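# Swap two hoses into the ports matching their grip colors

## Task

The two hoses begin plugged into each other's ports. Move them so each one ends up latched in the port whose color matches its own grip's color, and it has to stay latched with the robot no longer holding it.

## Robot and tools

Robot: two 6-joint arms, left_arm and right_arm, each ending in a parallel two-finger gripper with a wrist camera. The left base sits at (+0.053, +0.351, 0) m and the right base at (-0.027, -0.358, 0) m in the scene frame. The scene frame has its origin at table-top height midway between the arms, +x pointing out over the table, +y toward left_arm, +z up. The arm names do not match the left and right sides of camera images. A gripper's fingers point along its own +z axis and open and close along its own y axis. end_effector_position is the spot between the finger pads, roughly 1 cm back from the tips.

Frames: positions, orientations (quat_wxyz) and velocities in results are in the scene frame. Every offset you send is measured along the current Hand target's own axes, not the scene axes.

execute_actions(actions, cameras): actions is a list of actions. Each action is a table of 1 to 15 rows, each row one control step of 1/30 s; if there are fewer than 15 rows, the final row is held until step 15. A row is a single list of 14 numbers, each in [-1, 1], covering both arms: dx, dy, dz, rx, ry, rz, opening for left_arm, then the same seven for right_arm. dx to rz are an offset from that arm's Hand target as it stood when the action began (not from the previous row); 1.0 equals 0.6 m or 180 degrees; rx, ry, rz form one rotation vector. Because each new action restarts from the current Hand target, sending the same offset twice moves the gripper twice. opening is absolute, not an offset: +1 is fully open (0.094 m), -1 closed. To leave an arm alone, give zeros for its six pose numbers and repeat its current opening (a 0 opening is a real half-open command). cameras: list of names (cam_high, cam_low, cam_left_wrist, cam_right_wrist), ["all"], or []; an empty actions list returns images and the current scene number and task.

move(target, speed, blend, opening_speed, grip_force, blocking, cameras): drives each gripper in a straight line. target is one 14-number row laid out as above, or a list of up to 15 such rows; every row is an offset from the Hand targets at the start of the move, not from the previous row, with the same 0.6 m / 180 degree scale. speed: top path speed in m/s, 0.002 to 2.9, default 0.25, either one number or one per target; rotation is capped at twice that value in rad/s. blend: corner rounding in metres for lists (0 means stop at each target). opening_speed: rate of opening change per second on the -1..+1 scale, at least 0.2; use it to close gently. grip_force: per-pad force cap in newtons, 10 to 50, one number or one per arm; it persists until changed, and low values close slowly. blocking=false returns after about 0.5 s while motion continues. The whole move gets at most 10 s. The result adds a move: line saying how it ended (done, off_target, moving, held, fault) and which limits acted (paced = pose clipped, held = steps withheld).

wait(seconds, cameras): 0 to 3600 s, lets time pass without new commands; returns early if a running move ends. stop(cameras): brakes a running move. zoom_image(camera, region): region [x0, y0, x1, y1] in pixels of that camera's newest full image, at most 504 by 504. read_manual(section): licence texts only. finished_scene(scene): ends the scene (1 or 2) irreversibly; call only once both hoses are latched correctly.

Reading results: Hand target is the last commanded pose after clipping, and the next offsets start from it. The real gripper often stops short of it or sags under weight; compare end_effector_position with Hand target and send the gap as an offset. grip_measured reads opening on the command scale; when squeezing a hard part it reads slightly below the part's width, so it does not show contact. Tool commands lists current gripper commands. Joint velocities 'within noise' means an arm is still. Joint torques carry offsets and noise; joints 1 to 3 wrap at ±28 N m. MOTOR HOT warns of heating; OVER-TEMPERATURE FAULT folds that arm away for the rest of the scene.

Control quirks: each step, commanded orientation is clipped to 40 degrees from the measured one, so make large turns in stages. Tiny moves may not happen or may drift sideways; check position and tilt after each move and correct. A path passing near an arm's own base can swing its elbow quickly, so route around the base. An arm blocked by something keeps pushing until told to back away; to release a push, command a target back past the gripper.

Avoid: dropping a hose, letting go of anything still moving, or letting anything fall or be left off the table (that fails the task). Approach contacts slowly; faster motion and targets deeper past the contact press harder. Never let the arms, grippers or wrist cameras bump or squeeze each other, and never close one gripper on the other's fingers. Keep stress off the wrist camera cables. Avoid holding loads with outstretched arms or pushing at unreachable poses for long, since motors heat.

Each tool is called as a command line: name --argument value for each argument, lists and objects as JSON in quotes; but a table of rows of numbers goes row by row, as --pt "numbers of a row", without its own name.

## Session

execute_actions --actions '[]'

zoom_image --camera "cam_high" --region '[150, 230, 350, 430]'

Scene clock: 0.00 s.
left_arm: end_effector_position=(+0.4437, +0.3674, +0.0773) grip_measured=+1.000 end_effector_quat_wxyz=(+0.542, -0.043, +0.836, +0.067) | right_arm: end_effector_position=(+0.3736, -0.3262, +0.0857) grip_measured=+1.000 end_effector_quat_wxyz=(+0.567, -0.071, +0.820, +0.039)
Joint positions: left_arm=[-0.048 1.543 0.39 0.729 -0.203 -0.018 0.094] | right_arm=[0.008 1.578 0.396 0.817 -0.119 -0.063 0.094]
Joint velocities: within noise
Joint torques (N m): no reading
Heat: left arm: 48 °C; right arm: 43 °C.
Hand target: left_arm +0.4471, +0.3672, +0.0845; +0.552, -0.044, +0.830, +0.066 | right_arm +0.3754, -0.3262, +0.0894; +0.571, -0.071, +0.817, +0.038
Tool commands: left_gripper/opening=+1.0 right_gripper/opening=+1.0
camera_calibration:
cam_left_wrist: T_world_to_cam=[[0.12757, -0.98922, -0.07192, 0.3083], [-0.7024, -0.0389, -0.71072, 0.42444], [0.70026, 0.14118, -0.69979, -0.18815]] pos_world=[0.39055, 0.34805, 0.19217]
cam_right_wrist: T_world_to_cam=[[0.16981, -0.98545, -0.00712, -0.38461], [-0.64784, -0.10619, -0.75434, 0.31746], [0.74261, 0.13271, -0.65645, -0.06737]] pos_world=[0.32101, -0.33637, 0.19251]

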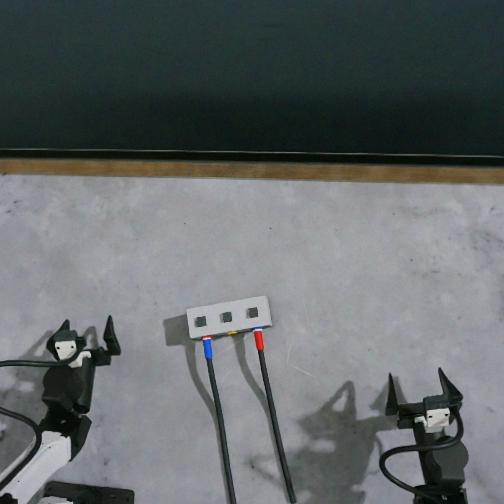

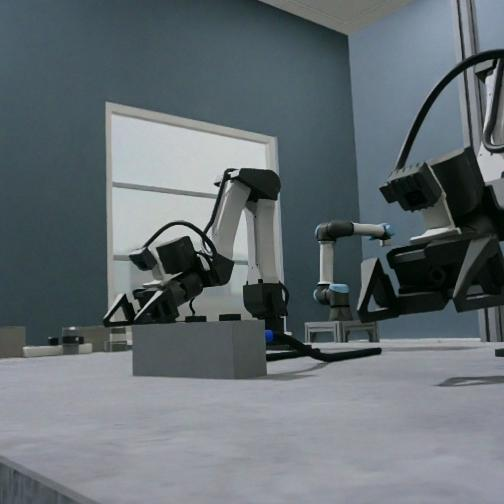

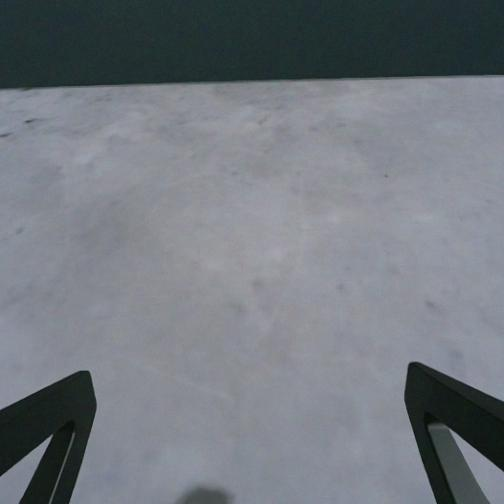

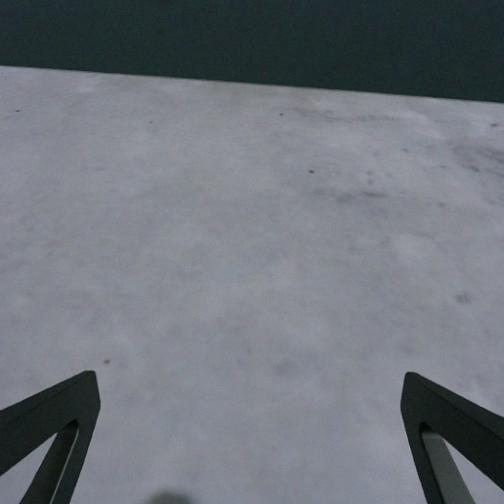

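Scaled by 2.520.

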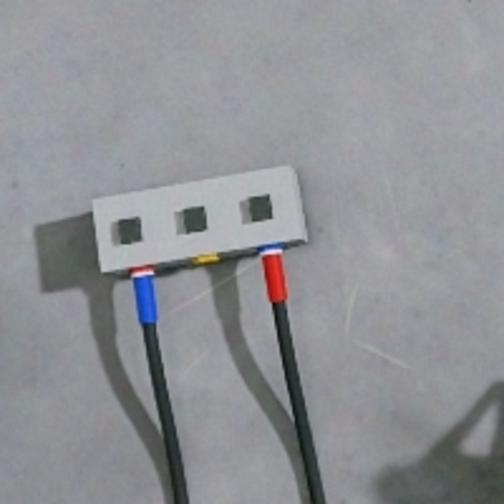

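move --target '[-0.113,-0.134,-0.247,0.39,0.141,0.309,-1,-0.0637,0.505,0.0233,0,0.1,0,0.1]' --speed 0.25 --cameras '["cam_right_wrist","cam_left_wrist","cam_high"]'

Scene clock: 30.97 s.
left_arm: end_effector_position=(+0.3463, +0.2652, +0.1963) grip_measured=-0.988 end_effector_quat_wxyz=(+0.208, +0.609, +0.743, -0.182) | right_arm: end_effector_position=(+0.3494, -0.0251, +0.1141) grip_measured=+0.103 end_effector_quat_wxyz=(+0.434, -0.082, +0.897, +0.030)
Joint positions: left_arm=[0.02 1.58 1.499 -1.399 0.554 1.367 0.001] | right_arm=[0.892 1.904 1.315 -0.237 0.565 0.503 0.052]
Joint torques (N m): left_arm=[-0.08 -5.2 9.46 0.46 0.47 0.23] | right_arm=[-0.27 -9.59 8.99 1.33 0.34 0.15]
Heat: left arm: 50 °C; right arm: 45 °C.
Hand target: left_arm +0.3502, +0.2643, +0.1988; +0.210, +0.619, +0.735, -0.178 | right_arm +0.3528, -0.0224, +0.1148; +0.436, -0.076, +0.896, +0.027
Off the commanded pose: left_arm 0.005 m, 2 deg | right_arm 0.004 m, 1 deg.
move: done
cam_left_wrist: T_world_to_cam=[[-0.98433, -0.17504, 0.02155, 0.37894], [-0.17581, 0.96431, -0.19796, -0.11252], [0.01387, -0.19864, -0.97997, 0.36067]] pos_world=[0.34821, 0.24647, 0.32301]
cam_right_wrist: T_world_to_cam=[[0.17483, -0.98457, -0.00791, -0.08516], [-0.84224, -0.14538, -0.51913, 0.39535], [0.50997, 0.09742, -0.85466, 0.03231]] pos_world=[0.3314, -0.02952, 0.23218]
Images, in order (width x height): cam_high 504x504, cam_left_wrist 504x504, cam_right_wrist 504x504.

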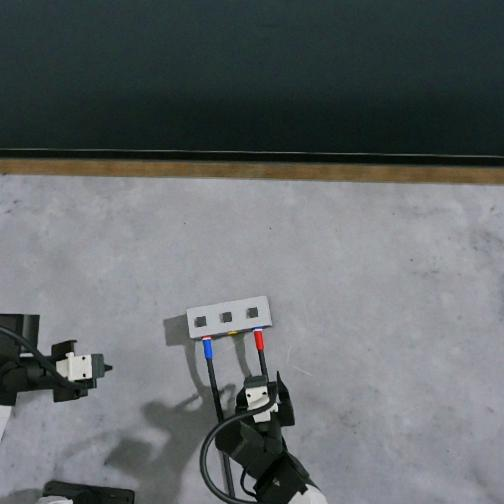

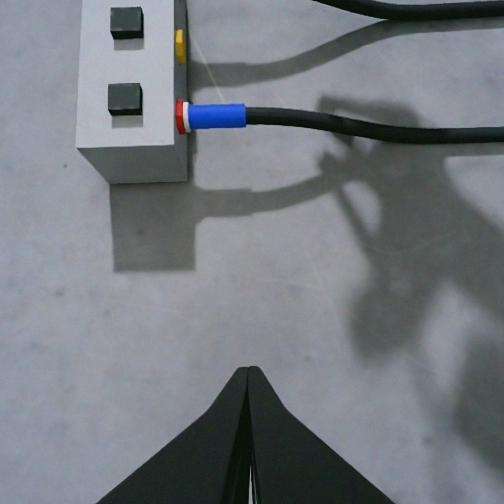

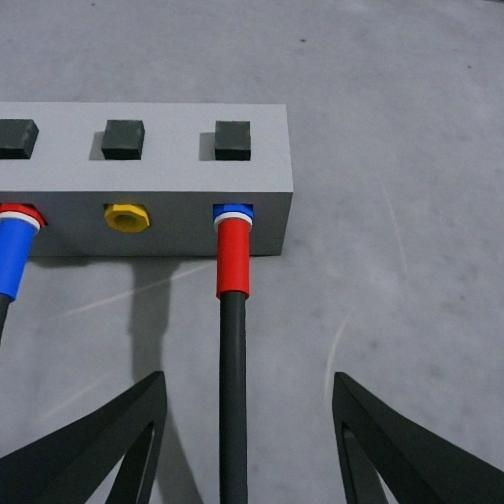

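move --pt "0 0 0 0 0 0 -1 0.006 0.0198 0.193 0 0 0 0.1" --pt "0 0 0 0 0 0 -1 0.006 0.0198 0.193 0 0 0 -1" --speed 0.15 --cameras '["cam_right_wrist"]'

move --target '[-0.331,0.131,0.366,0,0,0,-1,0,0,0,0,0,0,-1]' --speed 0.2 --cameras '["cam_left_wrist","cam_low","cam_right_wrist"]'

Scene clock: 42.43 s.
left_arm: end_effector_position=(+0.3461, +0.2652, +0.1963) grip_measured=-0.988 end_effector_quat_wxyz=(+0.208, +0.609, +0.743, -0.182) | right_arm: end_effector_position=(+0.4329, -0.0020, +0.0387) grip_measured=-0.709 end_effector_quat_wxyz=(+0.429, -0.077, +0.900, +0.023)
Joint positions: left_arm=[0.02 1.58 1.499 -1.399 0.554 1.368 0.001] | right_arm=[0.784 2.277 1.574 -0.097 0.499 0.425 0.014]
Joint torques (N m): left_arm=[-0.08 -5.18 9.47 0.45 0.47 0.25] | right_arm=[-0.53 -12.85 8.44 1.59 0.21 0.01]
Heat: left arm: 49 °C; right arm: 47 °C.
Hand target: left_arm +0.3502, +0.2643, +0.1988; +0.210, +0.619, +0.735, -0.178 | right_arm +0.4387, +0.0023, +0.0402; +0.436, -0.076, +0.896, +0.027
Off the commanded pose: left_arm 0.005 m, 2 deg | right_arm 0.007 m, 1 deg.
move: done
cam_right_wrist: T_world_to_cam=[[0.16095, -0.98696, -0.00023, -0.07195], [-0.84965, -0.13844, -0.50884, 0.43272], [0.50218, 0.0821, -0.86086, -0.07331]] pos_world=[0.41606, -0.00509, 0.15706]

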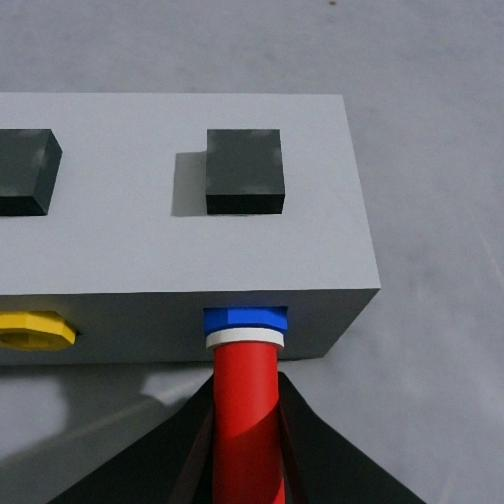

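Scene clock: 44.87 s.
left_arm: end_effector_position=(+0.4712, -0.0016, +0.1212) grip_measured=-0.988 end_effector_quat_wxyz=(+0.211, +0.620, +0.733, -0.183) | right_arm: end_effector_position=(+0.4327, -0.0017, +0.0386) grip_measured=-0.706 end_effector_quat_wxyz=(+0.429, -0.077, +0.900, +0.024)
Joint positions: left_arm=[-0.572 2.33 2.214 -1.056 0.413 0.747 0.001] | right_arm=[0.784 2.277 1.574 -0.097 0.497 0.426 0.014]
Joint torques (N m): left_arm=[0.25 -11.26 10.33 1.08 0.28 -0.02] | right_arm=[-0.54 -12.88 8.44 1.59 0.23 -0.01]
Heat: left arm: 50 °C; right arm: 48 °C.
Hand target: left_arm +0.4761, -0.0029, +0.1178; +0.210, +0.619, +0.736, -0.178 | right_arm +0.4387, +0.0023, +0.0402; +0.436, -0.076, +0.896, +0.027
Off the commanded pose: left_arm 0.006 m, 1 deg | right_arm 0.007 m, 1 deg.
move: done
cam_left_wrist: T_world_to_cam=[[-0.98907, -0.14694, 0.01203, 0.46033], [-0.1463, 0.9681, -0.20339, 0.13862], [0.01824, -0.20293, -0.97902, 0.23006]] pos_world=[0.47138, -0.01987, 0.24789]
cam_right_wrist: T_world_to_cam=[[0.16156, -0.98686, -0.00223, -0.07178], [-0.85013, -0.13803, -0.50817, 0.43277], [0.50118, 0.08399, -0.86126, -0.07292]] pos_world=[0.41605, -0.00498, 0.15695]
Images, in order (width x height): cam_low 504x504, cam_left_wrist 504x504, cam_right_wrist 504x504.

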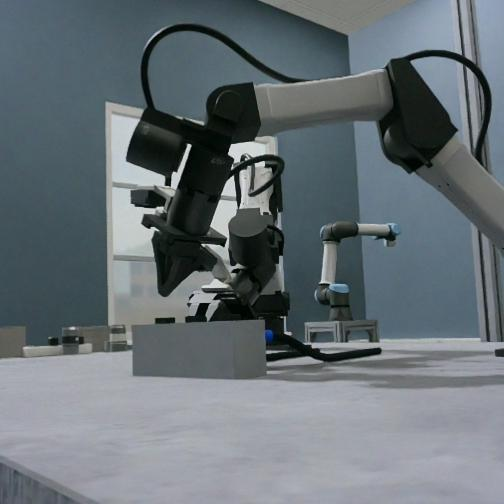

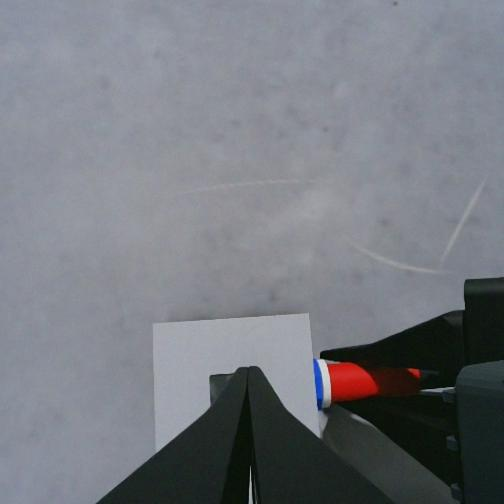

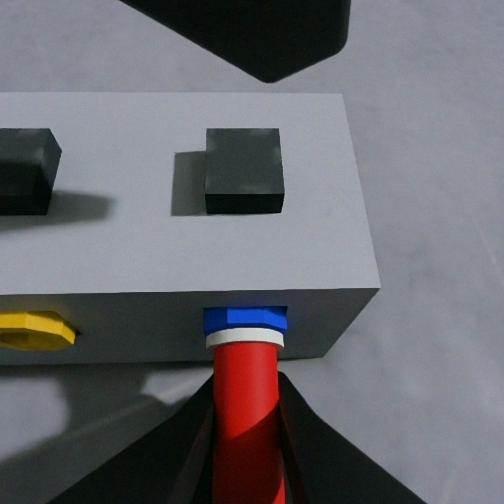

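move --target '[0.04,0.0143,0.034,0,0,0,-1,0,0,0,0,0,0,-1]' --speed 0.08 --cameras '["cam_left_wrist","cam_right_wrist"]'

Scene clock: 53.50 s.
left_arm: end_effector_position=(+0.4730, -0.0064, +0.1162) grip_measured=-0.988 end_effector_quat_wxyz=(+0.225, +0.615, +0.723, -0.219) | right_arm: end_effector_position=(+0.4325, -0.0014, +0.0379) grip_measured=-0.706 end_effector_quat_wxyz=(+0.428, -0.078, +0.900, +0.024)
Joint positions: left_arm=[-0.554 2.325 2.154 -0.978 0.496 0.747 0.001] | right_arm=[0.784 2.278 1.574 -0.097 0.494 0.425 0.014]
Joint torques (N m): left_arm=[0.95 -11.25 4.38 1.31 -0.35 0.33] | right_arm=[-0.53 -12.89 8.44 1.6 0.26 0.01]
Heat: left arm: 53 °C; right arm: 52 °C.
Hand target: left_arm +0.4828, +0.0078, +0.0877; +0.210, +0.619, +0.735, -0.178 | right_arm +0.4387, +0.0022, +0.0402; +0.436, -0.076, +0.896, +0.027
Off the commanded pose: left_arm 0.033 m, 5 deg | right_arm 0.008 m, 1 deg.
move: off_target (left_arm)
cam_left_wrist: T_world_to_cam=[[-0.99057, -0.12989, 0.04367, 0.45857], [-0.13691, 0.95176, -0.27459, 0.1462], [-0.0059, -0.27798, -0.96057, 0.23306]] pos_world=[0.47563, -0.0148, 0.24399]
cam_right_wrist: T_world_to_cam=[[0.16384, -0.98648, -0.00251, -0.07238], [-0.85086, -0.14003, -0.50639, 0.43251], [0.49919, 0.08511, -0.8623, -0.07247]] pos_world=[0.41604, -0.00467, 0.15635]

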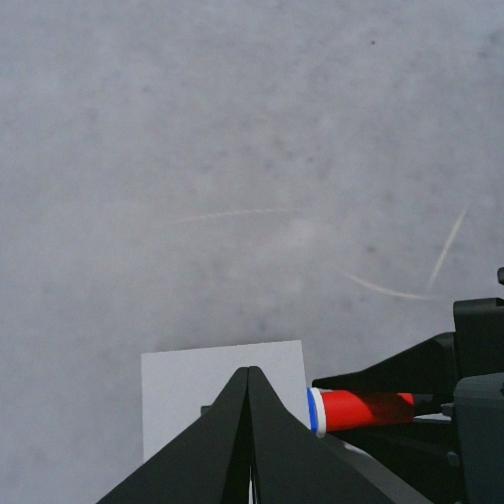

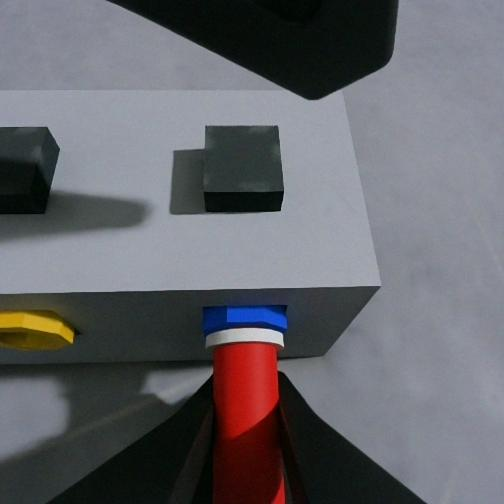

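move --target '[-0.018,0.015,-0.062,0,0,0,-1,0,0,0,0,0,0,-1]' --speed 0.1 --cameras '["cam_left_wrist","cam_right_wrist"]'

Scene clock: 62.60 s.
left_arm: end_effector_position=(+0.4855, +0.0210, +0.1279) grip_measured=-0.988 end_effector_quat_wxyz=(+0.209, +0.612, +0.740, -0.185) | right_arm: end_effector_position=(+0.4326, -0.0018, +0.0381) grip_measured=-0.706 end_effector_quat_wxyz=(+0.428, -0.079, +0.900, +0.023)
Joint positions: left_arm=[-0.517 2.349 2.276 -1.122 0.433 0.782 0.001] | right_arm=[0.784 2.278 1.574 -0.097 0.496 0.423 0.014]
Joint torques (N m): left_arm=[0.21 -11.47 10.21 1.02 0.29 0.22] | right_arm=[-0.54 -12.93 8.43 1.6 0.23 0.03]
Heat: left arm: 56 °C; right arm: 56 °C.
Hand target: left_arm +0.4899, +0.0198, +0.1250; +0.210, +0.619, +0.735, -0.178 | right_arm +0.4387, +0.0023, +0.0402; +0.436, -0.076, +0.896, +0.027
Off the commanded pose: left_arm 0.005 m, 1 deg | right_arm 0.008 m, 1 deg.
move: done
cam_left_wrist: T_world_to_cam=[[-0.98598, -0.16523, 0.02311, 0.47509], [-0.16646, 0.96482, -0.2035, 0.13013], [0.01133, -0.2045, -0.9788, 0.24437]] pos_world=[0.48733, 0.00292, 0.2547]
cam_right_wrist: T_world_to_cam=[[0.16366, -0.98652, 0.00059, -0.0728], [-0.85013, -0.14134, -0.50724, 0.43239], [0.50049, 0.08251, -0.8618, -0.07301]] pos_world=[0.41605, -0.00468, 0.15645]

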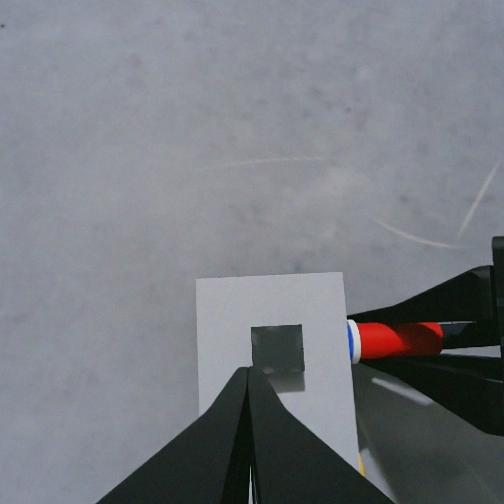

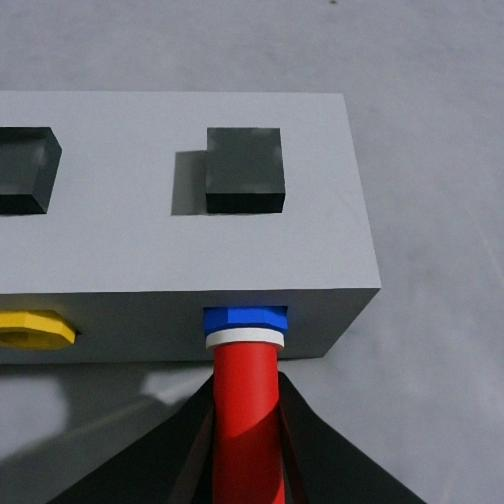

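move --target '[-0.005,-0.022,0.013,0.0557,0.0116,-0.0348,-1,0,0,0,0,0,0,-1]' --speed 0.1 --cameras '["cam_left_wrist"]'

Scene clock: 71.70 s.
left_arm: end_effector_position=(+0.4771, +0.0132, +0.1239) grip_measured=-0.988 end_effector_quat_wxyz=(+0.145, +0.597, +0.754, -0.231) | right_arm: end_effector_position=(+0.4326, -0.0018, +0.0381) grip_measured=-0.706 end_effector_quat_wxyz=(+0.428, -0.079, +0.900, +0.023)
Joint positions: left_arm=[-0.517 2.65 2.843 -1.522 0.504 0.76 0.001] | right_arm=[0.784 2.278 1.574 -0.097 0.496 0.423 0.014]
Joint torques (N m): left_arm=[0.49 -12.1 9.17 0.76 0.62 0] | right_arm=[-0.53 -12.9 8.43 1.59 0.23 0.03]
Heat: left arm: 56 °C; right arm: 59 °C.
Hand target: left_arm +0.4780, +0.0109, +0.1199; +0.132, +0.597, +0.753, -0.242 | right_arm +0.4387, +0.0023, +0.0402; +0.436, -0.076, +0.896, +0.027
Off the commanded pose: left_arm 0.005 m, 2 deg | right_arm 0.008 m, 1 deg.
elbow stopped short (left arm): the move would have taken joint 3 (elbow) straighter than the controller allows.
move: done
cam_left_wrist: T_world_to_cam=[[-0.96981, -0.16356, 0.18087, 0.43831], [-0.19404, 0.96683, -0.16611, 0.14391], [-0.14771, -0.19619, -0.96938, 0.31358]] pos_world=[0.49931, -0.00593, 0.2486]

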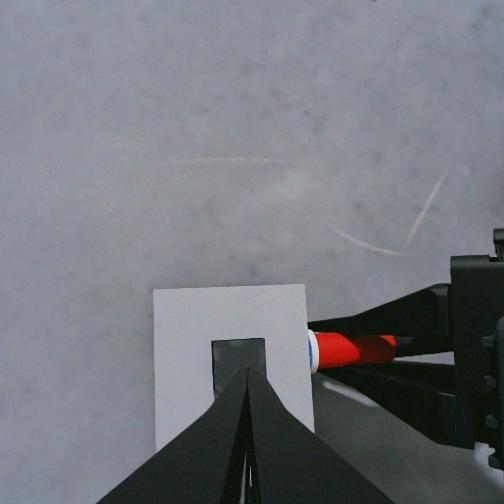

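move --target '[0.031,0.003,0.04,-0.0418,-0.0087,0.0261,-1,0,0,0,0,0,0,-1]' --speed 0.08 --cameras '["cam_left_wrist","cam_right_wrist","cam_low"]'

Scene clock: 79.20 s.
left_arm: end_effector_position=(+0.4662, +0.0208, +0.0848) grip_measured=-0.988 end_effector_quat_wxyz=(+0.164, +0.605, +0.750, -0.214) | right_arm: end_effector_position=(+0.4271, -0.0041, +0.0350) grip_measured=-0.706 end_effector_quat_wxyz=(+0.424, -0.083, +0.902, +0.006)
Joint positions: left_arm=[-0.524 2.358 2.137 -1.067 0.474 0.766 0.001] | right_arm=[0.794 2.278 1.574 -0.128 0.521 0.423 0.014]
Joint torques (N m): left_arm=[-0.83 -15.06 5.97 1.47 0.11 0.09] | right_arm=[-1.42 -13.08 8.23 1.86 0.02 0.03]
Heat: left arm: 59 °C; right arm: 60 °C.
Hand target: left_arm +0.4730, +0.0143, +0.0902; +0.191, +0.614, +0.741, -0.194 | right_arm +0.4388, +0.0022, +0.0402; +0.436, -0.076, +0.896, +0.027
Off the commanded pose: left_arm 0.011 m, 4 deg | right_arm 0.014 m, 3 deg.
move: off_target (left_arm)
cam_left_wrist: T_world_to_cam=[[-0.97877, -0.1605, 0.12747, 0.44481], [-0.1812, 0.96827, -0.17212, 0.12248], [-0.0958, -0.19156, -0.97679, 0.25186]] pos_world=[0.48169, 0.00105, 0.2104]
cam_right_wrist: T_world_to_cam=[[0.15766, -0.98694, 0.03316, -0.07284], [-0.85496, -0.15323, -0.49554, 0.42734], [0.49415, 0.04978, -0.86795, -0.06998]] pos_world=[0.41142, -0.00293, 0.15344]
Images, in order (width x height): cam_low 504x504, cam_left_wrist 504x504, cam_right_wrist 504x504.

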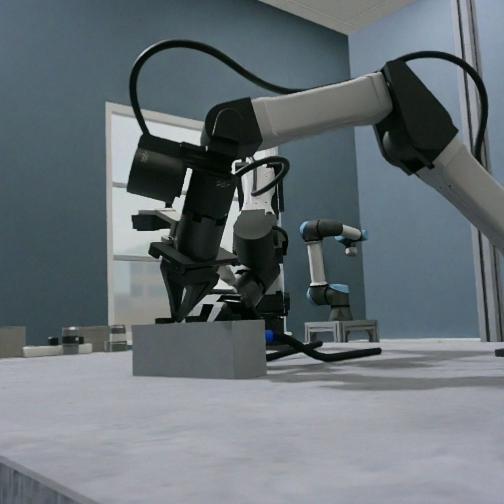

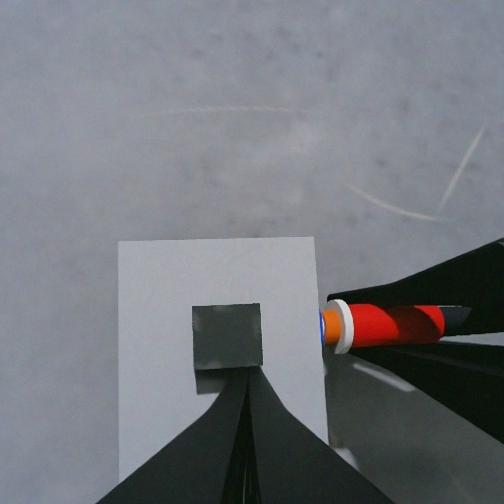

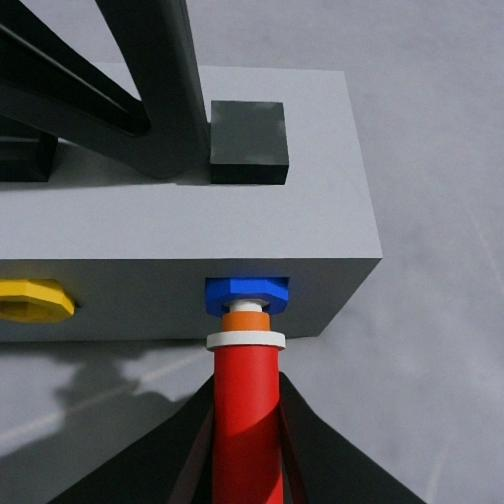

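move --target '[-0.052,0,-0.084,0,0,0,-1,0.0615,-0.0037,-0.0785,0,0,0,-1]' --speed 0.1 --cameras '["cam_right_wrist","cam_high"]'

Scene clock: 83.80 s.
left_arm: end_effector_position=(+0.4735, +0.0165, +0.1525) grip_measured=-0.988 end_effector_quat_wxyz=(+0.192, +0.610, +0.743, -0.200) | right_arm: end_effector_position=(+0.3792, -0.0108, +0.0226) grip_measured=-0.706 end_effector_quat_wxyz=(+0.421, -0.088, +0.903, +0.015)
Joint positions: left_arm=[-0.53 2.398 2.469 -1.298 0.452 0.766 0.001] | right_arm=[0.858 2.175 1.346 -0.026 0.544 0.475 0.014]
Joint torques (N m): left_arm=[-0.03 -11.62 9.77 0.96 0.3 0.11] | right_arm=[-0.14 -16.31 5.26 1.53 0.34 0.18]
Heat: left arm: 61 °C; right arm: 61 °C.
Hand target: left_arm +0.4762, +0.0146, +0.1494; +0.191, +0.614, +0.741, -0.194 | right_arm +0.3800, -0.0096, +0.0403; +0.436, -0.076, +0.896, +0.027
Off the commanded pose: left_arm 0.004 m, 1 deg | right_arm 0.018 m, 3 deg.
move: off_target (right_arm)
cam_right_wrist: T_world_to_cam=[[0.17242, -0.98481, 0.02059, -0.0767], [-0.85607, -0.16015, -0.49143, 0.37948], [0.48726, 0.0671, -0.87067, -0.0538]] pos_world=[0.3643, -0.01115, 0.14122]
Images, in order (width x height): cam_high 504x504, cam_right_wrist 504x504.

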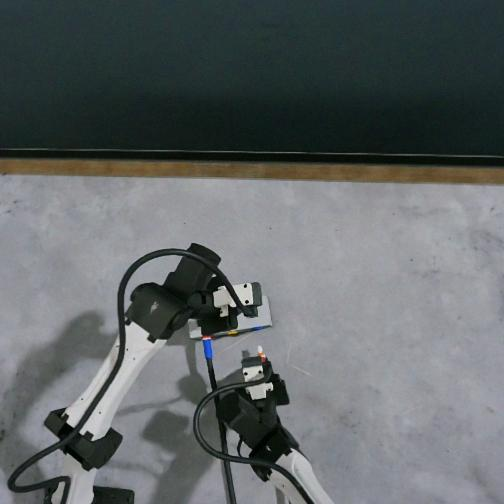

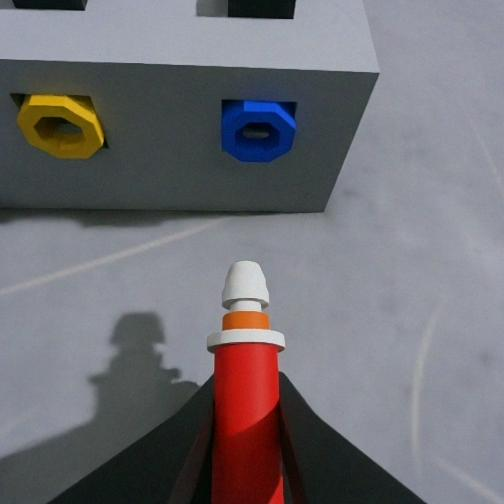

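move --pt "0 0 0 0 0 0 -1 0.022 -0.16 -0.055 0 0 0 -1" --pt "0 0 0 0 0 0 -1 0.046 -0.16 -0.036 0 0 0 -1" --speed '[0.15,0.06]' --cameras '["cam_right_wrist","cam_low"]'

Scene clock: 92.63 s.
left_arm: end_effector_position=(+0.4733, +0.0166, +0.1524) grip_measured=-0.988 end_effector_quat_wxyz=(+0.191, +0.610, +0.743, -0.200) | right_arm: end_effector_position=(+0.3616, -0.1101, +0.0402) grip_measured=-0.706 end_effector_quat_wxyz=(+0.437, -0.072, +0.896, +0.027)
Joint positions: left_arm=[-0.53 2.398 2.469 -1.299 0.452 0.766 0.001] | right_arm=[0.716 1.87 0.904 0.209 0.455 0.376 0.014]
Joint torques (N m): left_arm=[-0.01 -11.6 9.81 0.95 0.31 0.1] | right_arm=[-0.5 -8.24 5.23 1.77 0.15 -0.02]
Heat: left arm: 62 °C; right arm: 61 °C.
Hand target: left_arm +0.4762, +0.0146, +0.1494; +0.191, +0.614, +0.741, -0.194 | right_arm +0.3618, -0.1099, +0.0338; +0.436, -0.076, +0.896, +0.027
Off the commanded pose: left_arm 0.005 m, 1 deg | right_arm 0.006 m, 1 deg.
move: done
cam_right_wrist: T_world_to_cam=[[0.15485, -0.98786, -0.01227, -0.16451], [-0.84261, -0.12558, -0.52368, 0.35737], [0.51578, 0.09143, -0.85183, -0.03163]] pos_world=[0.34291, -0.11475, 0.15819]
Images, in order (width x height): cam_low 504x504, cam_right_wrist 504x504.

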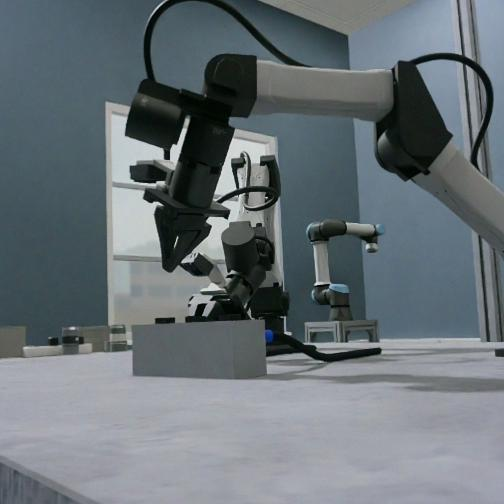

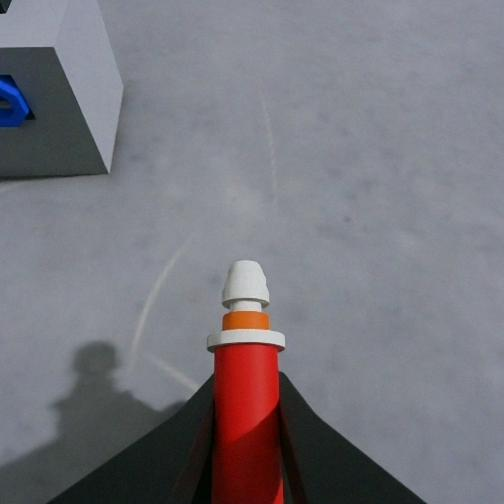

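move --pt "0 0 0 0 0 0 -1 0.0355 0 0.0277 0 0 0 -1" --pt "0 0 0 0 0 0 -1 0.0355 0 0.0277 0 0 0 0.0" --speed 0.06 --cameras '["cam_right_wrist"]'

Scene clock: 96.13 s.
left_arm: end_effector_position=(+0.4733, +0.0166, +0.1524) grip_measured=-0.988 end_effector_quat_wxyz=(+0.191, +0.610, +0.743, -0.200) | right_arm: end_effector_position=(+0.3657, -0.1071, +0.0212) grip_measured=-0.003 end_effector_quat_wxyz=(+0.448, -0.067, +0.891, +0.035)
Joint positions: left_arm=[-0.53 2.398 2.469 -1.299 0.452 0.766 0.001] | right_arm=[0.715 1.942 0.876 0.342 0.456 0.374 0.047]
Joint torques (N m): left_arm=[0.01 -11.59 9.81 0.95 0.3 0.1] | right_arm=[-0.5 -7.88 4.49 1.59 0.12 -0.02]
Heat: left arm: 63 °C; right arm: 60 °C.
Hand target: left_arm +0.4762, +0.0146, +0.1494; +0.191, +0.614, +0.741, -0.194 | right_arm +0.3617, -0.1104, +0.0067; +0.436, -0.076, +0.896, +0.027
Off the commanded pose: left_arm 0.005 m, 1 deg | right_arm 0.015 m, 2 deg.
move: off_target (right_arm); target 2's new opening was sent with right_arm's hand 0.015 m and 2 deg from that target
cam_right_wrist: T_world_to_cam=[[0.15473, -0.98756, -0.02798, -0.16202], [-0.8296, -0.11449, -0.5465, 0.34812], [0.5365, 0.10777, -0.83699, -0.05636]] pos_world=[0.3441, -0.11407, 0.13854]

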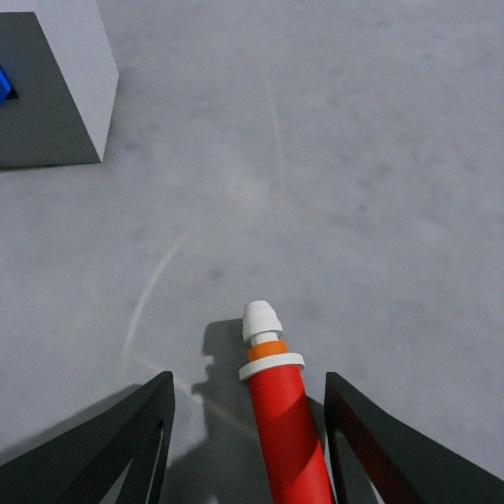

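move --pt "0.143 -0.016 -0.135 0 0 0 -1 0 0 -0.133 0 0 0 0.0" --pt "0.286 -0.033 -0.271 0 0 0 -1 -0.1535 0.355 -0.082 0 0 0 0.1" --speed 0.25 --cameras '["cam_right_wrist","cam_left_wrist"]'

Scene clock: 107.87 s.
left_arm: end_effector_position=(+0.4244, +0.2430, +0.1846) grip_measured=-0.988 end_effector_quat_wxyz=(+0.171, +0.605, +0.752, -0.196) | right_arm: end_effector_position=(+0.3426, +0.1036, +0.1088) grip_measured=+0.097 end_effector_quat_wxyz=(+0.435, -0.082, +0.896, +0.032)
Joint positions: left_arm=[-0.056 1.947 1.907 -1.473 0.523 1.284 0.001] | right_arm=[1.062 2.331 1.973 -0.557 0.671 0.661 0.052]
Joint torques (N m): left_arm=[0.18 -13.05 6.79 0.39 0.68 0.25] | right_arm=[-0.46 -13.15 9.13 1.16 0.41 0.17]
Heat: left arm: 64 °C; right arm: 59 °C.
Hand target: left_arm +0.4198, +0.2395, +0.1993; +0.191, +0.614, +0.741, -0.195 | right_arm +0.3455, +0.1046, +0.1058; +0.436, -0.076, +0.896, +0.027
Off the commanded pose: left_arm 0.016 m, 3 deg | right_arm 0.004 m, 1 deg.
move: off_target (left_arm)
cam_left_wrist: T_world_to_cam=[[-0.9804, -0.1741, 0.09222, 0.43728], [-0.18709, 0.96942, -0.15884, -0.08331], [-0.06174, -0.17298, -0.98299, 0.37016]] pos_world=[0.43598, 0.22092, 0.3103]
cam_right_wrist: T_world_to_cam=[[0.17678, -0.98418, -0.01195, 0.04249], [-0.84166, -0.14486, -0.52022, 0.40544], [0.51026, 0.10202, -0.85395, 0.0181]] pos_world=[0.3245, 0.0987, 0.22688]
Images, in order (width x height): cam_left_wrist 504x504, cam_right_wrist 504x504.

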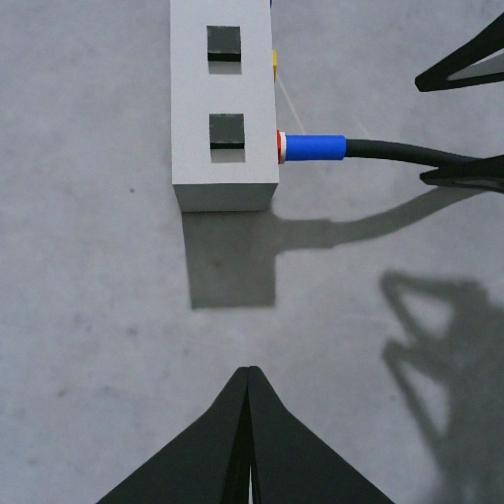

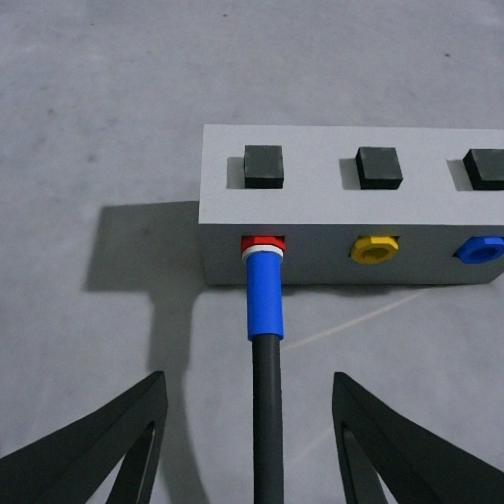

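move --pt "0 0 0 0 0 0 -1 0.018 -0.0077 0.163 0 0 0 0.1" --pt "0 0 0 0 0 0 -1 0.018 -0.0077 0.163 0 0 0 -1" --speed 0.15

move --target '[-0.11,0.027,0.211,0,0,0,-1,0,0,0,0,0,0,-1]' --speed 0.2 --cameras '["cam_left_wrist","cam_right_wrist"]'

Scene clock: 117.13 s.
left_arm: end_effector_position=(+0.4244, +0.2430, +0.1846) grip_measured=-0.988 end_effector_quat_wxyz=(+0.171, +0.605, +0.752, -0.196) | right_arm: end_effector_position=(+0.4126, +0.1082, +0.0407) grip_measured=-0.705 end_effector_quat_wxyz=(+0.434, -0.076, +0.897, +0.029)
Joint positions: left_arm=[-0.056 1.947 1.907 -1.473 0.523 1.284 0.001] | right_arm=[0.952 2.581 2.147 -0.427 0.609 0.57 0.014]
Joint torques (N m): left_arm=[0.21 -13.08 6.83 0.39 0.68 0.25] | right_arm=[-0.44 -14.84 8.84 1.39 0.31 0.02]
Heat: left arm: 66 °C; right arm: 59 °C.
Hand target: left_arm +0.4198, +0.2395, +0.1993; +0.191, +0.614, +0.741, -0.195 | right_arm +0.4156, +0.1101, +0.0366; +0.436, -0.076, +0.896, +0.027
Off the commanded pose: left_arm 0.016 m, 3 deg | right_arm 0.005 m, 0 deg.
move: done

Scene clock: 118.60 s.
left_arm: end_effector_position=(+0.4469, +0.1204, +0.1284) grip_measured=-0.988 end_effector_quat_wxyz=(+0.188, +0.615, +0.739, -0.200) | right_arm: end_effector_position=(+0.4126, +0.1082, +0.0407) grip_measured=-0.703 end_effector_quat_wxyz=(+0.434, -0.076, +0.897, +0.029)
Joint positions: left_arm=[-0.343 2.055 1.818 -1.094 0.507 0.984 0.001] | right_arm=[0.952 2.581 2.147 -0.427 0.609 0.57 0.014]
Joint torques (N m): left_arm=[0.5 -9.89 8.01 0.98 0.36 0] | right_arm=[-0.46 -14.84 8.83 1.39 0.31 0.02]
Heat: left arm: 66 °C; right arm: 60 °C.
Hand target: left_arm +0.4527, +0.1209, +0.1251; +0.191, +0.614, +0.741, -0.194 | right_arm +0.4156, +0.1101, +0.0366; +0.436, -0.076, +0.896, +0.027
Off the commanded pose: left_arm 0.007 m, 1 deg | right_arm 0.005 m, 0 deg.
move: done
cam_left_wrist: T_world_to_cam=[[-0.98696, -0.14567, 0.06847, 0.44576], [-0.15628, 0.96905, -0.19112, 0.02125], [-0.03851, -0.19932, -0.97918, 0.28729]] pos_world=[0.45433, 0.10161, 0.25485]
cam_right_wrist: T_world_to_cam=[[0.16409, -0.98637, -0.0119, 0.03917], [-0.84472, -0.13427, -0.51809, 0.42964], [0.50943, 0.09507, -0.85524, -0.07517]] pos_world=[0.39479, 0.10347, 0.15877]

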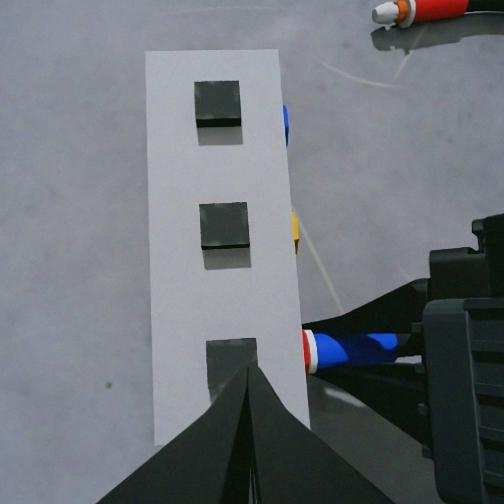

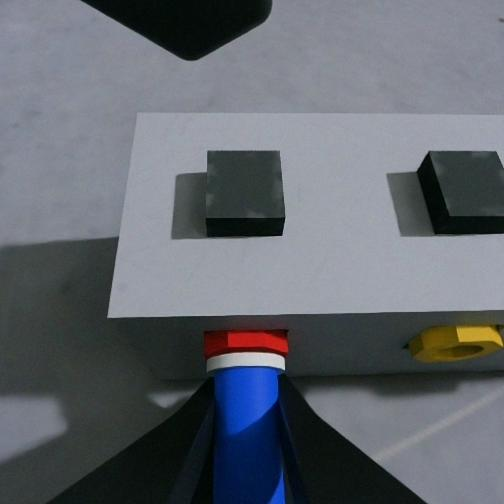

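move --target '[0.03,0.0117,0.049,0,0,0,-1,0,0,0,0,0,0,-1]' --speed 0.08 --cameras '["cam_left_wrist","cam_right_wrist"]'

Scene clock: 124.03 s.
left_arm: end_effector_position=(+0.4556, +0.1215, +0.1000) grip_measured=-0.988 end_effector_quat_wxyz=(+0.195, +0.613, +0.740, -0.196) | right_arm: end_effector_position=(+0.4127, +0.1080, +0.0408) grip_measured=-0.703 end_effector_quat_wxyz=(+0.434, -0.076, +0.897, +0.029)
Joint positions: left_arm=[-0.335 2.077 1.736 -0.975 0.506 0.982 0.001] | right_arm=[0.952 2.581 2.147 -0.427 0.61 0.57 0.014]
Joint velocities: left_arm=[-0.007 -0.027 -0.012 -0.051 0.022 -0.154 0.001] | right_arm=[within noise]
Joint torques (N m): left_arm=[0.31 -9.48 6.82 0.97 0.38 0.08] | right_arm=[-0.44 -14.82 8.85 1.38 0.3 0.02]
Heat: left arm: 65 °C; right arm: 63 °C.
Hand target: left_arm +0.4578, +0.1218, +0.0902; +0.191, +0.614, +0.741, -0.194 | right_arm +0.4156, +0.1100, +0.0366; +0.436, -0.076, +0.896, +0.027
Off the commanded pose: left_arm 0.010 m, 1 deg | right_arm 0.005 m, 0 deg.
move: done
cam_left_wrist: T_world_to_cam=[[-0.98634, -0.15487, 0.05605, 0.45854], [-0.163, 0.9667, -0.19731, 0.02006], [-0.02362, -0.20375, -0.97874, 0.25377]] pos_world=[0.46154, 0.10333, 0.22663]
cam_right_wrist: T_world_to_cam=[[0.16334, -0.98651, -0.01131, 0.03938], [-0.84445, -0.13387, -0.51864, 0.42963], [0.51012, 0.09427, -0.85492, -0.07532]] pos_world=[0.39479, 0.10347, 0.15888]

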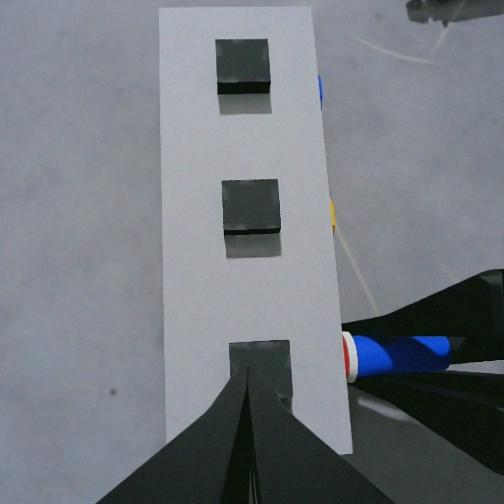

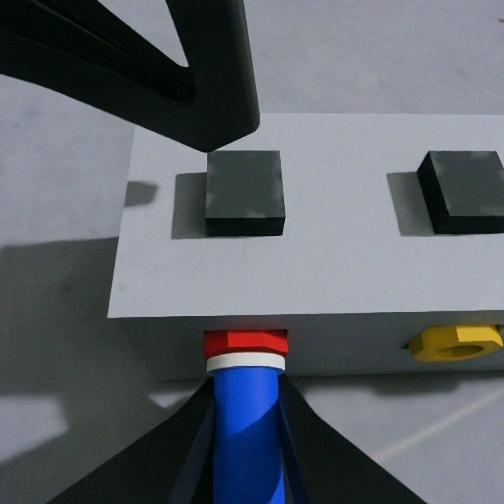

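move --pt "0.098 0.005 0.155 0 0 0 -1 0 0 0 0 0 0 -1" --pt "0.098 0.005 0.155 0 0 0 -1 0.0615 -0.0037 -0.0785 0 0 0 -1" --speed 0.1 --blend 0.002 --cameras '["cam_left_wrist","cam_right_wrist"]'

Scene clock: 130.23 s.
left_arm: end_effector_position=(+0.4584, +0.1250, +0.0799) grip_measured=-0.988 end_effector_quat_wxyz=(+0.274, +0.597, +0.711, -0.251) | right_arm: end_effector_position=(+0.3597, +0.0972, +0.0232) grip_measured=-0.703 end_effector_quat_wxyz=(+0.431, -0.082, +0.898, +0.015)
Joint positions: left_arm=[-0.268 2.033 1.493 -0.677 0.689 1 0.001] | right_arm=[1.03 2.457 1.857 -0.327 0.67 0.635 0.014]
Joint torques (N m): left_arm=[-4.04 1.2 0.54 1.66 -1.16 0.31] | right_arm=[-0.02 -18.71 5.38 1.28 0.28 0.16]
Heat: left arm: 64 °C; right arm: 66 °C.
Hand target: left_arm +0.4547, +0.1230, -0.0197; +0.191, +0.614, +0.741, -0.194 | right_arm +0.3570, +0.0982, +0.0370; +0.436, -0.076, +0.896, +0.027
Off the commanded pose: left_arm 0.100 m, 12 deg | right_arm 0.014 m, 2 deg.
move: off_target (left_arm, right_arm)
cam_left_wrist: T_world_to_cam=[[-0.98903, -0.14433, 0.03137, 0.46481], [-0.14509, 0.90967, -0.38916, 0.02736], [0.02763, -0.38944, -0.92064, 0.22999]] pos_world=[0.45733, 0.13177, 0.20781]
cam_right_wrist: T_world_to_cam=[[0.16286, -0.98649, 0.01764, 0.03665], [-0.84603, -0.14882, -0.51194, 0.37615], [0.50765, 0.06845, -0.85884, -0.05874]] pos_world=[0.34208, 0.09615, 0.14147]

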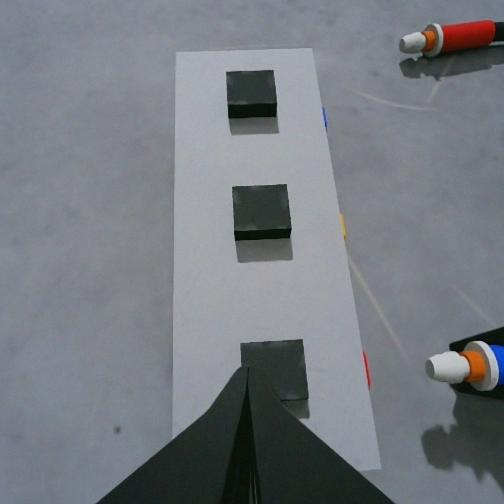

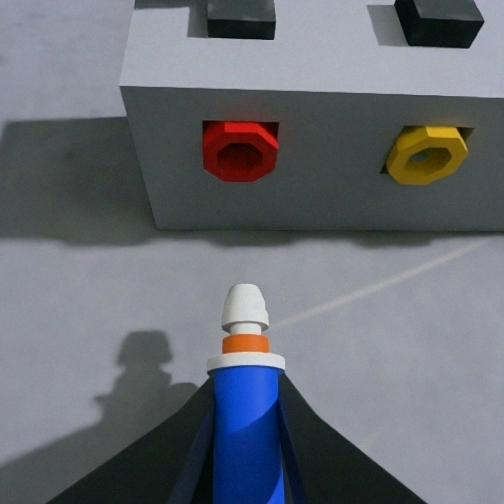

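move --pt "-0.139 0 -0.227 0 0 0 -1 0 0 -0.005 0 0 0 -1" --pt "0.037 -0.151 -0.4415 0 0 0 -1 0 -0.191 -0.0356 0 0 0 -1" --speed 0.2 --cameras '["cam_right_wrist","cam_low"]'

zoom_image --camera "cam_low" --region '[120, 280, 320, 400]'

Scene clock: 138.93 s.
left_arm: end_effector_position=(+0.3535, +0.2677, +0.1920) grip_measured=-0.988 end_effector_quat_wxyz=(+0.178, +0.607, +0.750, -0.191) | right_arm: end_effector_position=(+0.3566, -0.0207, +0.0340) grip_measured=-0.703 end_effector_quat_wxyz=(+0.421, -0.080, +0.903, +0.010)
Joint positions: left_arm=[0.014 1.66 1.578 -1.458 0.528 1.367 0.001] | right_arm=[0.89 2.089 1.263 -0.053 0.577 0.519 0.014]
Joint torques (N m): left_arm=[0.35 -9.09 6.72 0.33 0.69 0.24] | right_arm=[-0.36 -15.54 5.5 1.56 0.24 -0.03]
Heat: left arm: 61 °C; right arm: 71 °C.
Hand target: left_arm +0.3500, +0.2645, +0.1992; +0.191, +0.614, +0.741, -0.194 | right_arm +0.3587, -0.0172, +0.0523; +0.436, -0.076, +0.896, +0.027
Off the commanded pose: left_arm 0.009 m, 2 deg | right_arm 0.019 m, 3 deg.
move: off_target (right_arm)
cam_right_wrist: T_world_to_cam=[[0.1548, -0.98769, 0.02251, -0.07667], [-0.85864, -0.14577, -0.49141, 0.36539], [0.48864, 0.05674, -0.87064, -0.03292]] pos_world=[0.34169, -0.0206, 0.15263]
Images, in order (width x height): cam_low 504x504, cam_right_wrist 504x504.

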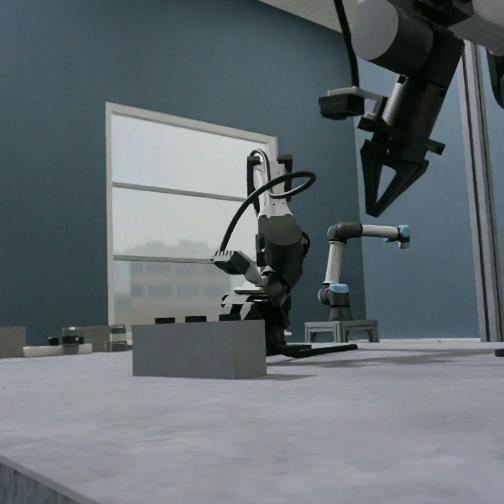

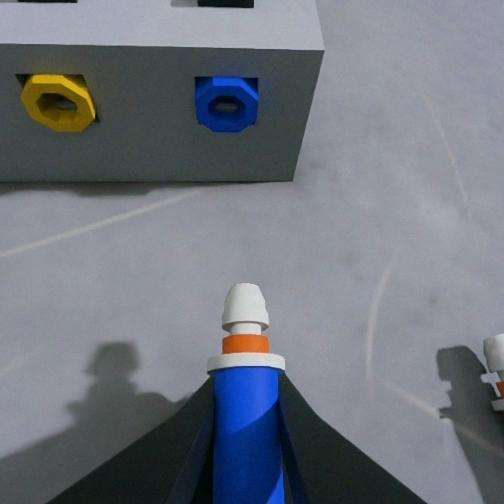

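Scaled by 2.520.

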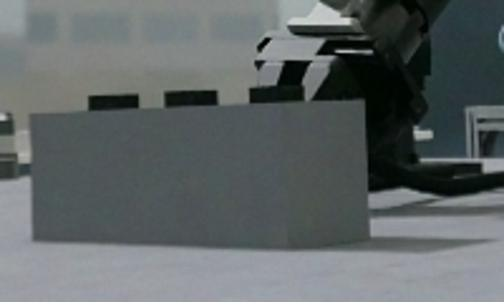

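move --target '[0,0,0,0,0,0,-1,-0.0405,0.0102,0.0407,0,0,0,-1]' --speed 0.1 --cameras '["cam_right_wrist"]'

Scene clock: 144.23 s.
left_arm: end_effector_position=(+0.3534, +0.2676, +0.1920) grip_measured=-0.988 end_effector_quat_wxyz=(+0.178, +0.607, +0.750, -0.192) | right_arm: end_effector_position=(+0.3888, -0.0093, +0.0579) grip_measured=-0.703 end_effector_quat_wxyz=(+0.437, -0.072, +0.896, +0.027)
Joint positions: left_arm=[0.014 1.66 1.578 -1.458 0.528 1.368 0.001] | right_arm=[0.847 2.123 1.387 -0.071 0.549 0.48 0.014]
Joint torques (N m): left_arm=[0.35 -9.05 6.71 0.33 0.68 0.25] | right_arm=[-0.4 -11.49 8.28 1.37 0.2 0]
Heat: left arm: 60 °C; right arm: 71 °C.
Hand target: left_arm +0.3500, +0.2644, +0.1992; +0.191, +0.614, +0.741, -0.194 | right_arm +0.3914, -0.0056, +0.0562; +0.436, -0.076, +0.896, +0.027
Off the commanded pose: left_arm 0.009 m, 2 deg | right_arm 0.005 m, 1 deg.
move: done
cam_right_wrist: T_world_to_cam=[[0.15537, -0.98779, -0.01169, -0.0692], [-0.84162, -0.12617, -0.52512, 0.40188], [0.51723, 0.09143, -0.85095, -0.04047]] pos_world=[0.36992, -0.01395, 0.17579]

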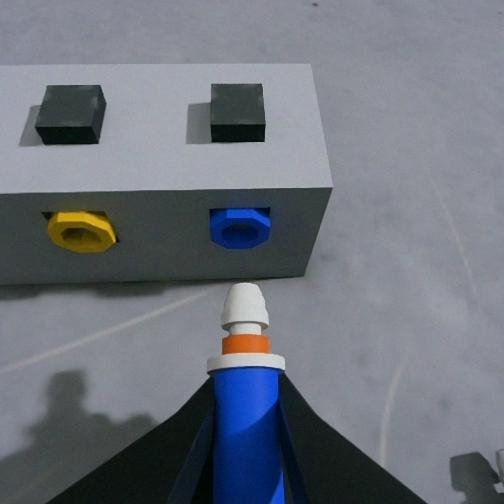

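move --target '[0,0,0,0,0,0,-1,0.0205,0.003,0.0158,0,0,0,-1]' --speed 0.08 --cameras '["cam_right_wrist"]'

Scene clock: 152.13 s.
left_arm: end_effector_position=(+0.3534, +0.2676, +0.1920) grip_measured=-0.988 end_effector_quat_wxyz=(+0.178, +0.607, +0.750, -0.192) | right_arm: end_effector_position=(+0.3892, -0.0089, +0.0428) grip_measured=-0.703 end_effector_quat_wxyz=(+0.432, -0.075, +0.899, +0.022)
Joint positions: left_arm=[0.014 1.66 1.578 -1.458 0.528 1.368 0.001] | right_arm=[0.847 2.157 1.387 -0.054 0.549 0.48 0.014]
Joint torques (N m): left_arm=[0.34 -9.06 6.71 0.33 0.69 0.25] | right_arm=[-0.18 -11.79 6.83 1.64 0.21 0.02]
Heat: left arm: 59 °C; right arm: 68 °C.
Hand target: left_arm +0.3500, +0.2644, +0.1992; +0.191, +0.614, +0.741, -0.194 | right_arm +0.3910, -0.0042, +0.0405; +0.436, -0.076, +0.896, +0.027
Off the commanded pose: left_arm 0.009 m, 2 deg | right_arm 0.006 m, 1 deg.
move: done
cam_right_wrist: T_world_to_cam=[[0.15529, -0.98787, -0.00053, -0.06938], [-0.84744, -0.13294, -0.51399, 0.39613], [0.50768, 0.08027, -0.8578, -0.04966]] pos_world=[0.37168, -0.01189, 0.16097]

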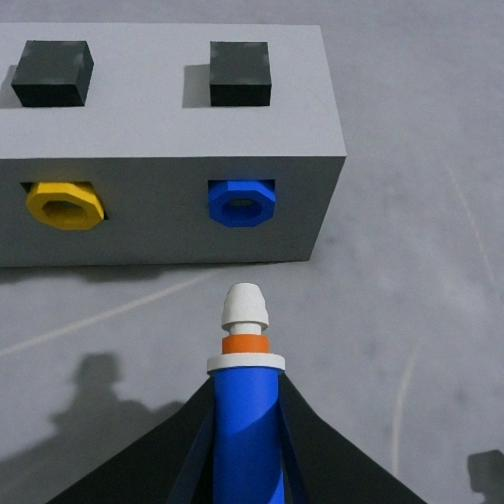

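move --target '[0,0,0,0,0,0,-1,-0.0307,0.002,0.0392,0,0,0,-1]' --speed 0.05 --cameras '["cam_right_wrist"]'

Scene clock: 156.70 s.
left_arm: end_effector_position=(+0.3534, +0.2676, +0.1920) grip_measured=-0.988 end_effector_quat_wxyz=(+0.178, +0.607, +0.750, -0.192) | right_arm: end_effector_position=(+0.4160, -0.0007, +0.0432) grip_measured=-0.703 end_effector_quat_wxyz=(+0.437, -0.073, +0.896, +0.028)
Joint positions: left_arm=[0.014 1.66 1.578 -1.458 0.528 1.368 0.001] | right_arm=[0.814 2.229 1.496 -0.057 0.523 0.45 0.014]
Joint torques (N m): left_arm=[0.36 -9.06 6.69 0.33 0.69 0.25] | right_arm=[-0.68 -12.07 8.65 1.41 0.18 0.01]
Heat: left arm: 59 °C; right arm: 67 °C.
Hand target: left_arm +0.3500, +0.2644, +0.1992; +0.191, +0.614, +0.741, -0.194 | right_arm +0.4203, +0.0019, +0.0406; +0.436, -0.076, +0.896, +0.027
Off the commanded pose: left_arm 0.009 m, 2 deg | right_arm 0.006 m, 0 deg.
move: done
cam_right_wrist: T_world_to_cam=[[0.15825, -0.98732, -0.01215, -0.06627], [-0.84121, -0.12837, -0.52524, 0.41806], [0.51702, 0.09334, -0.85087, -0.0678]] pos_world=[0.39722, -0.00544, 0.16109]

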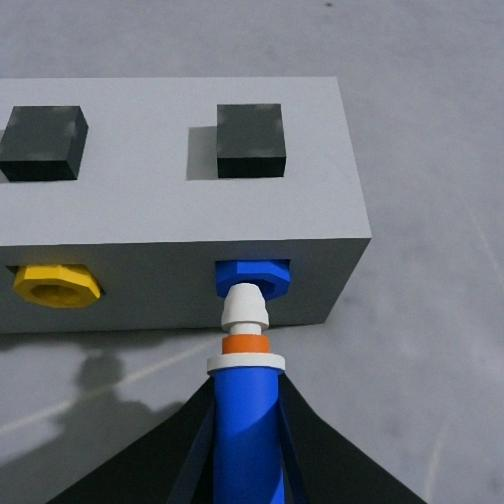

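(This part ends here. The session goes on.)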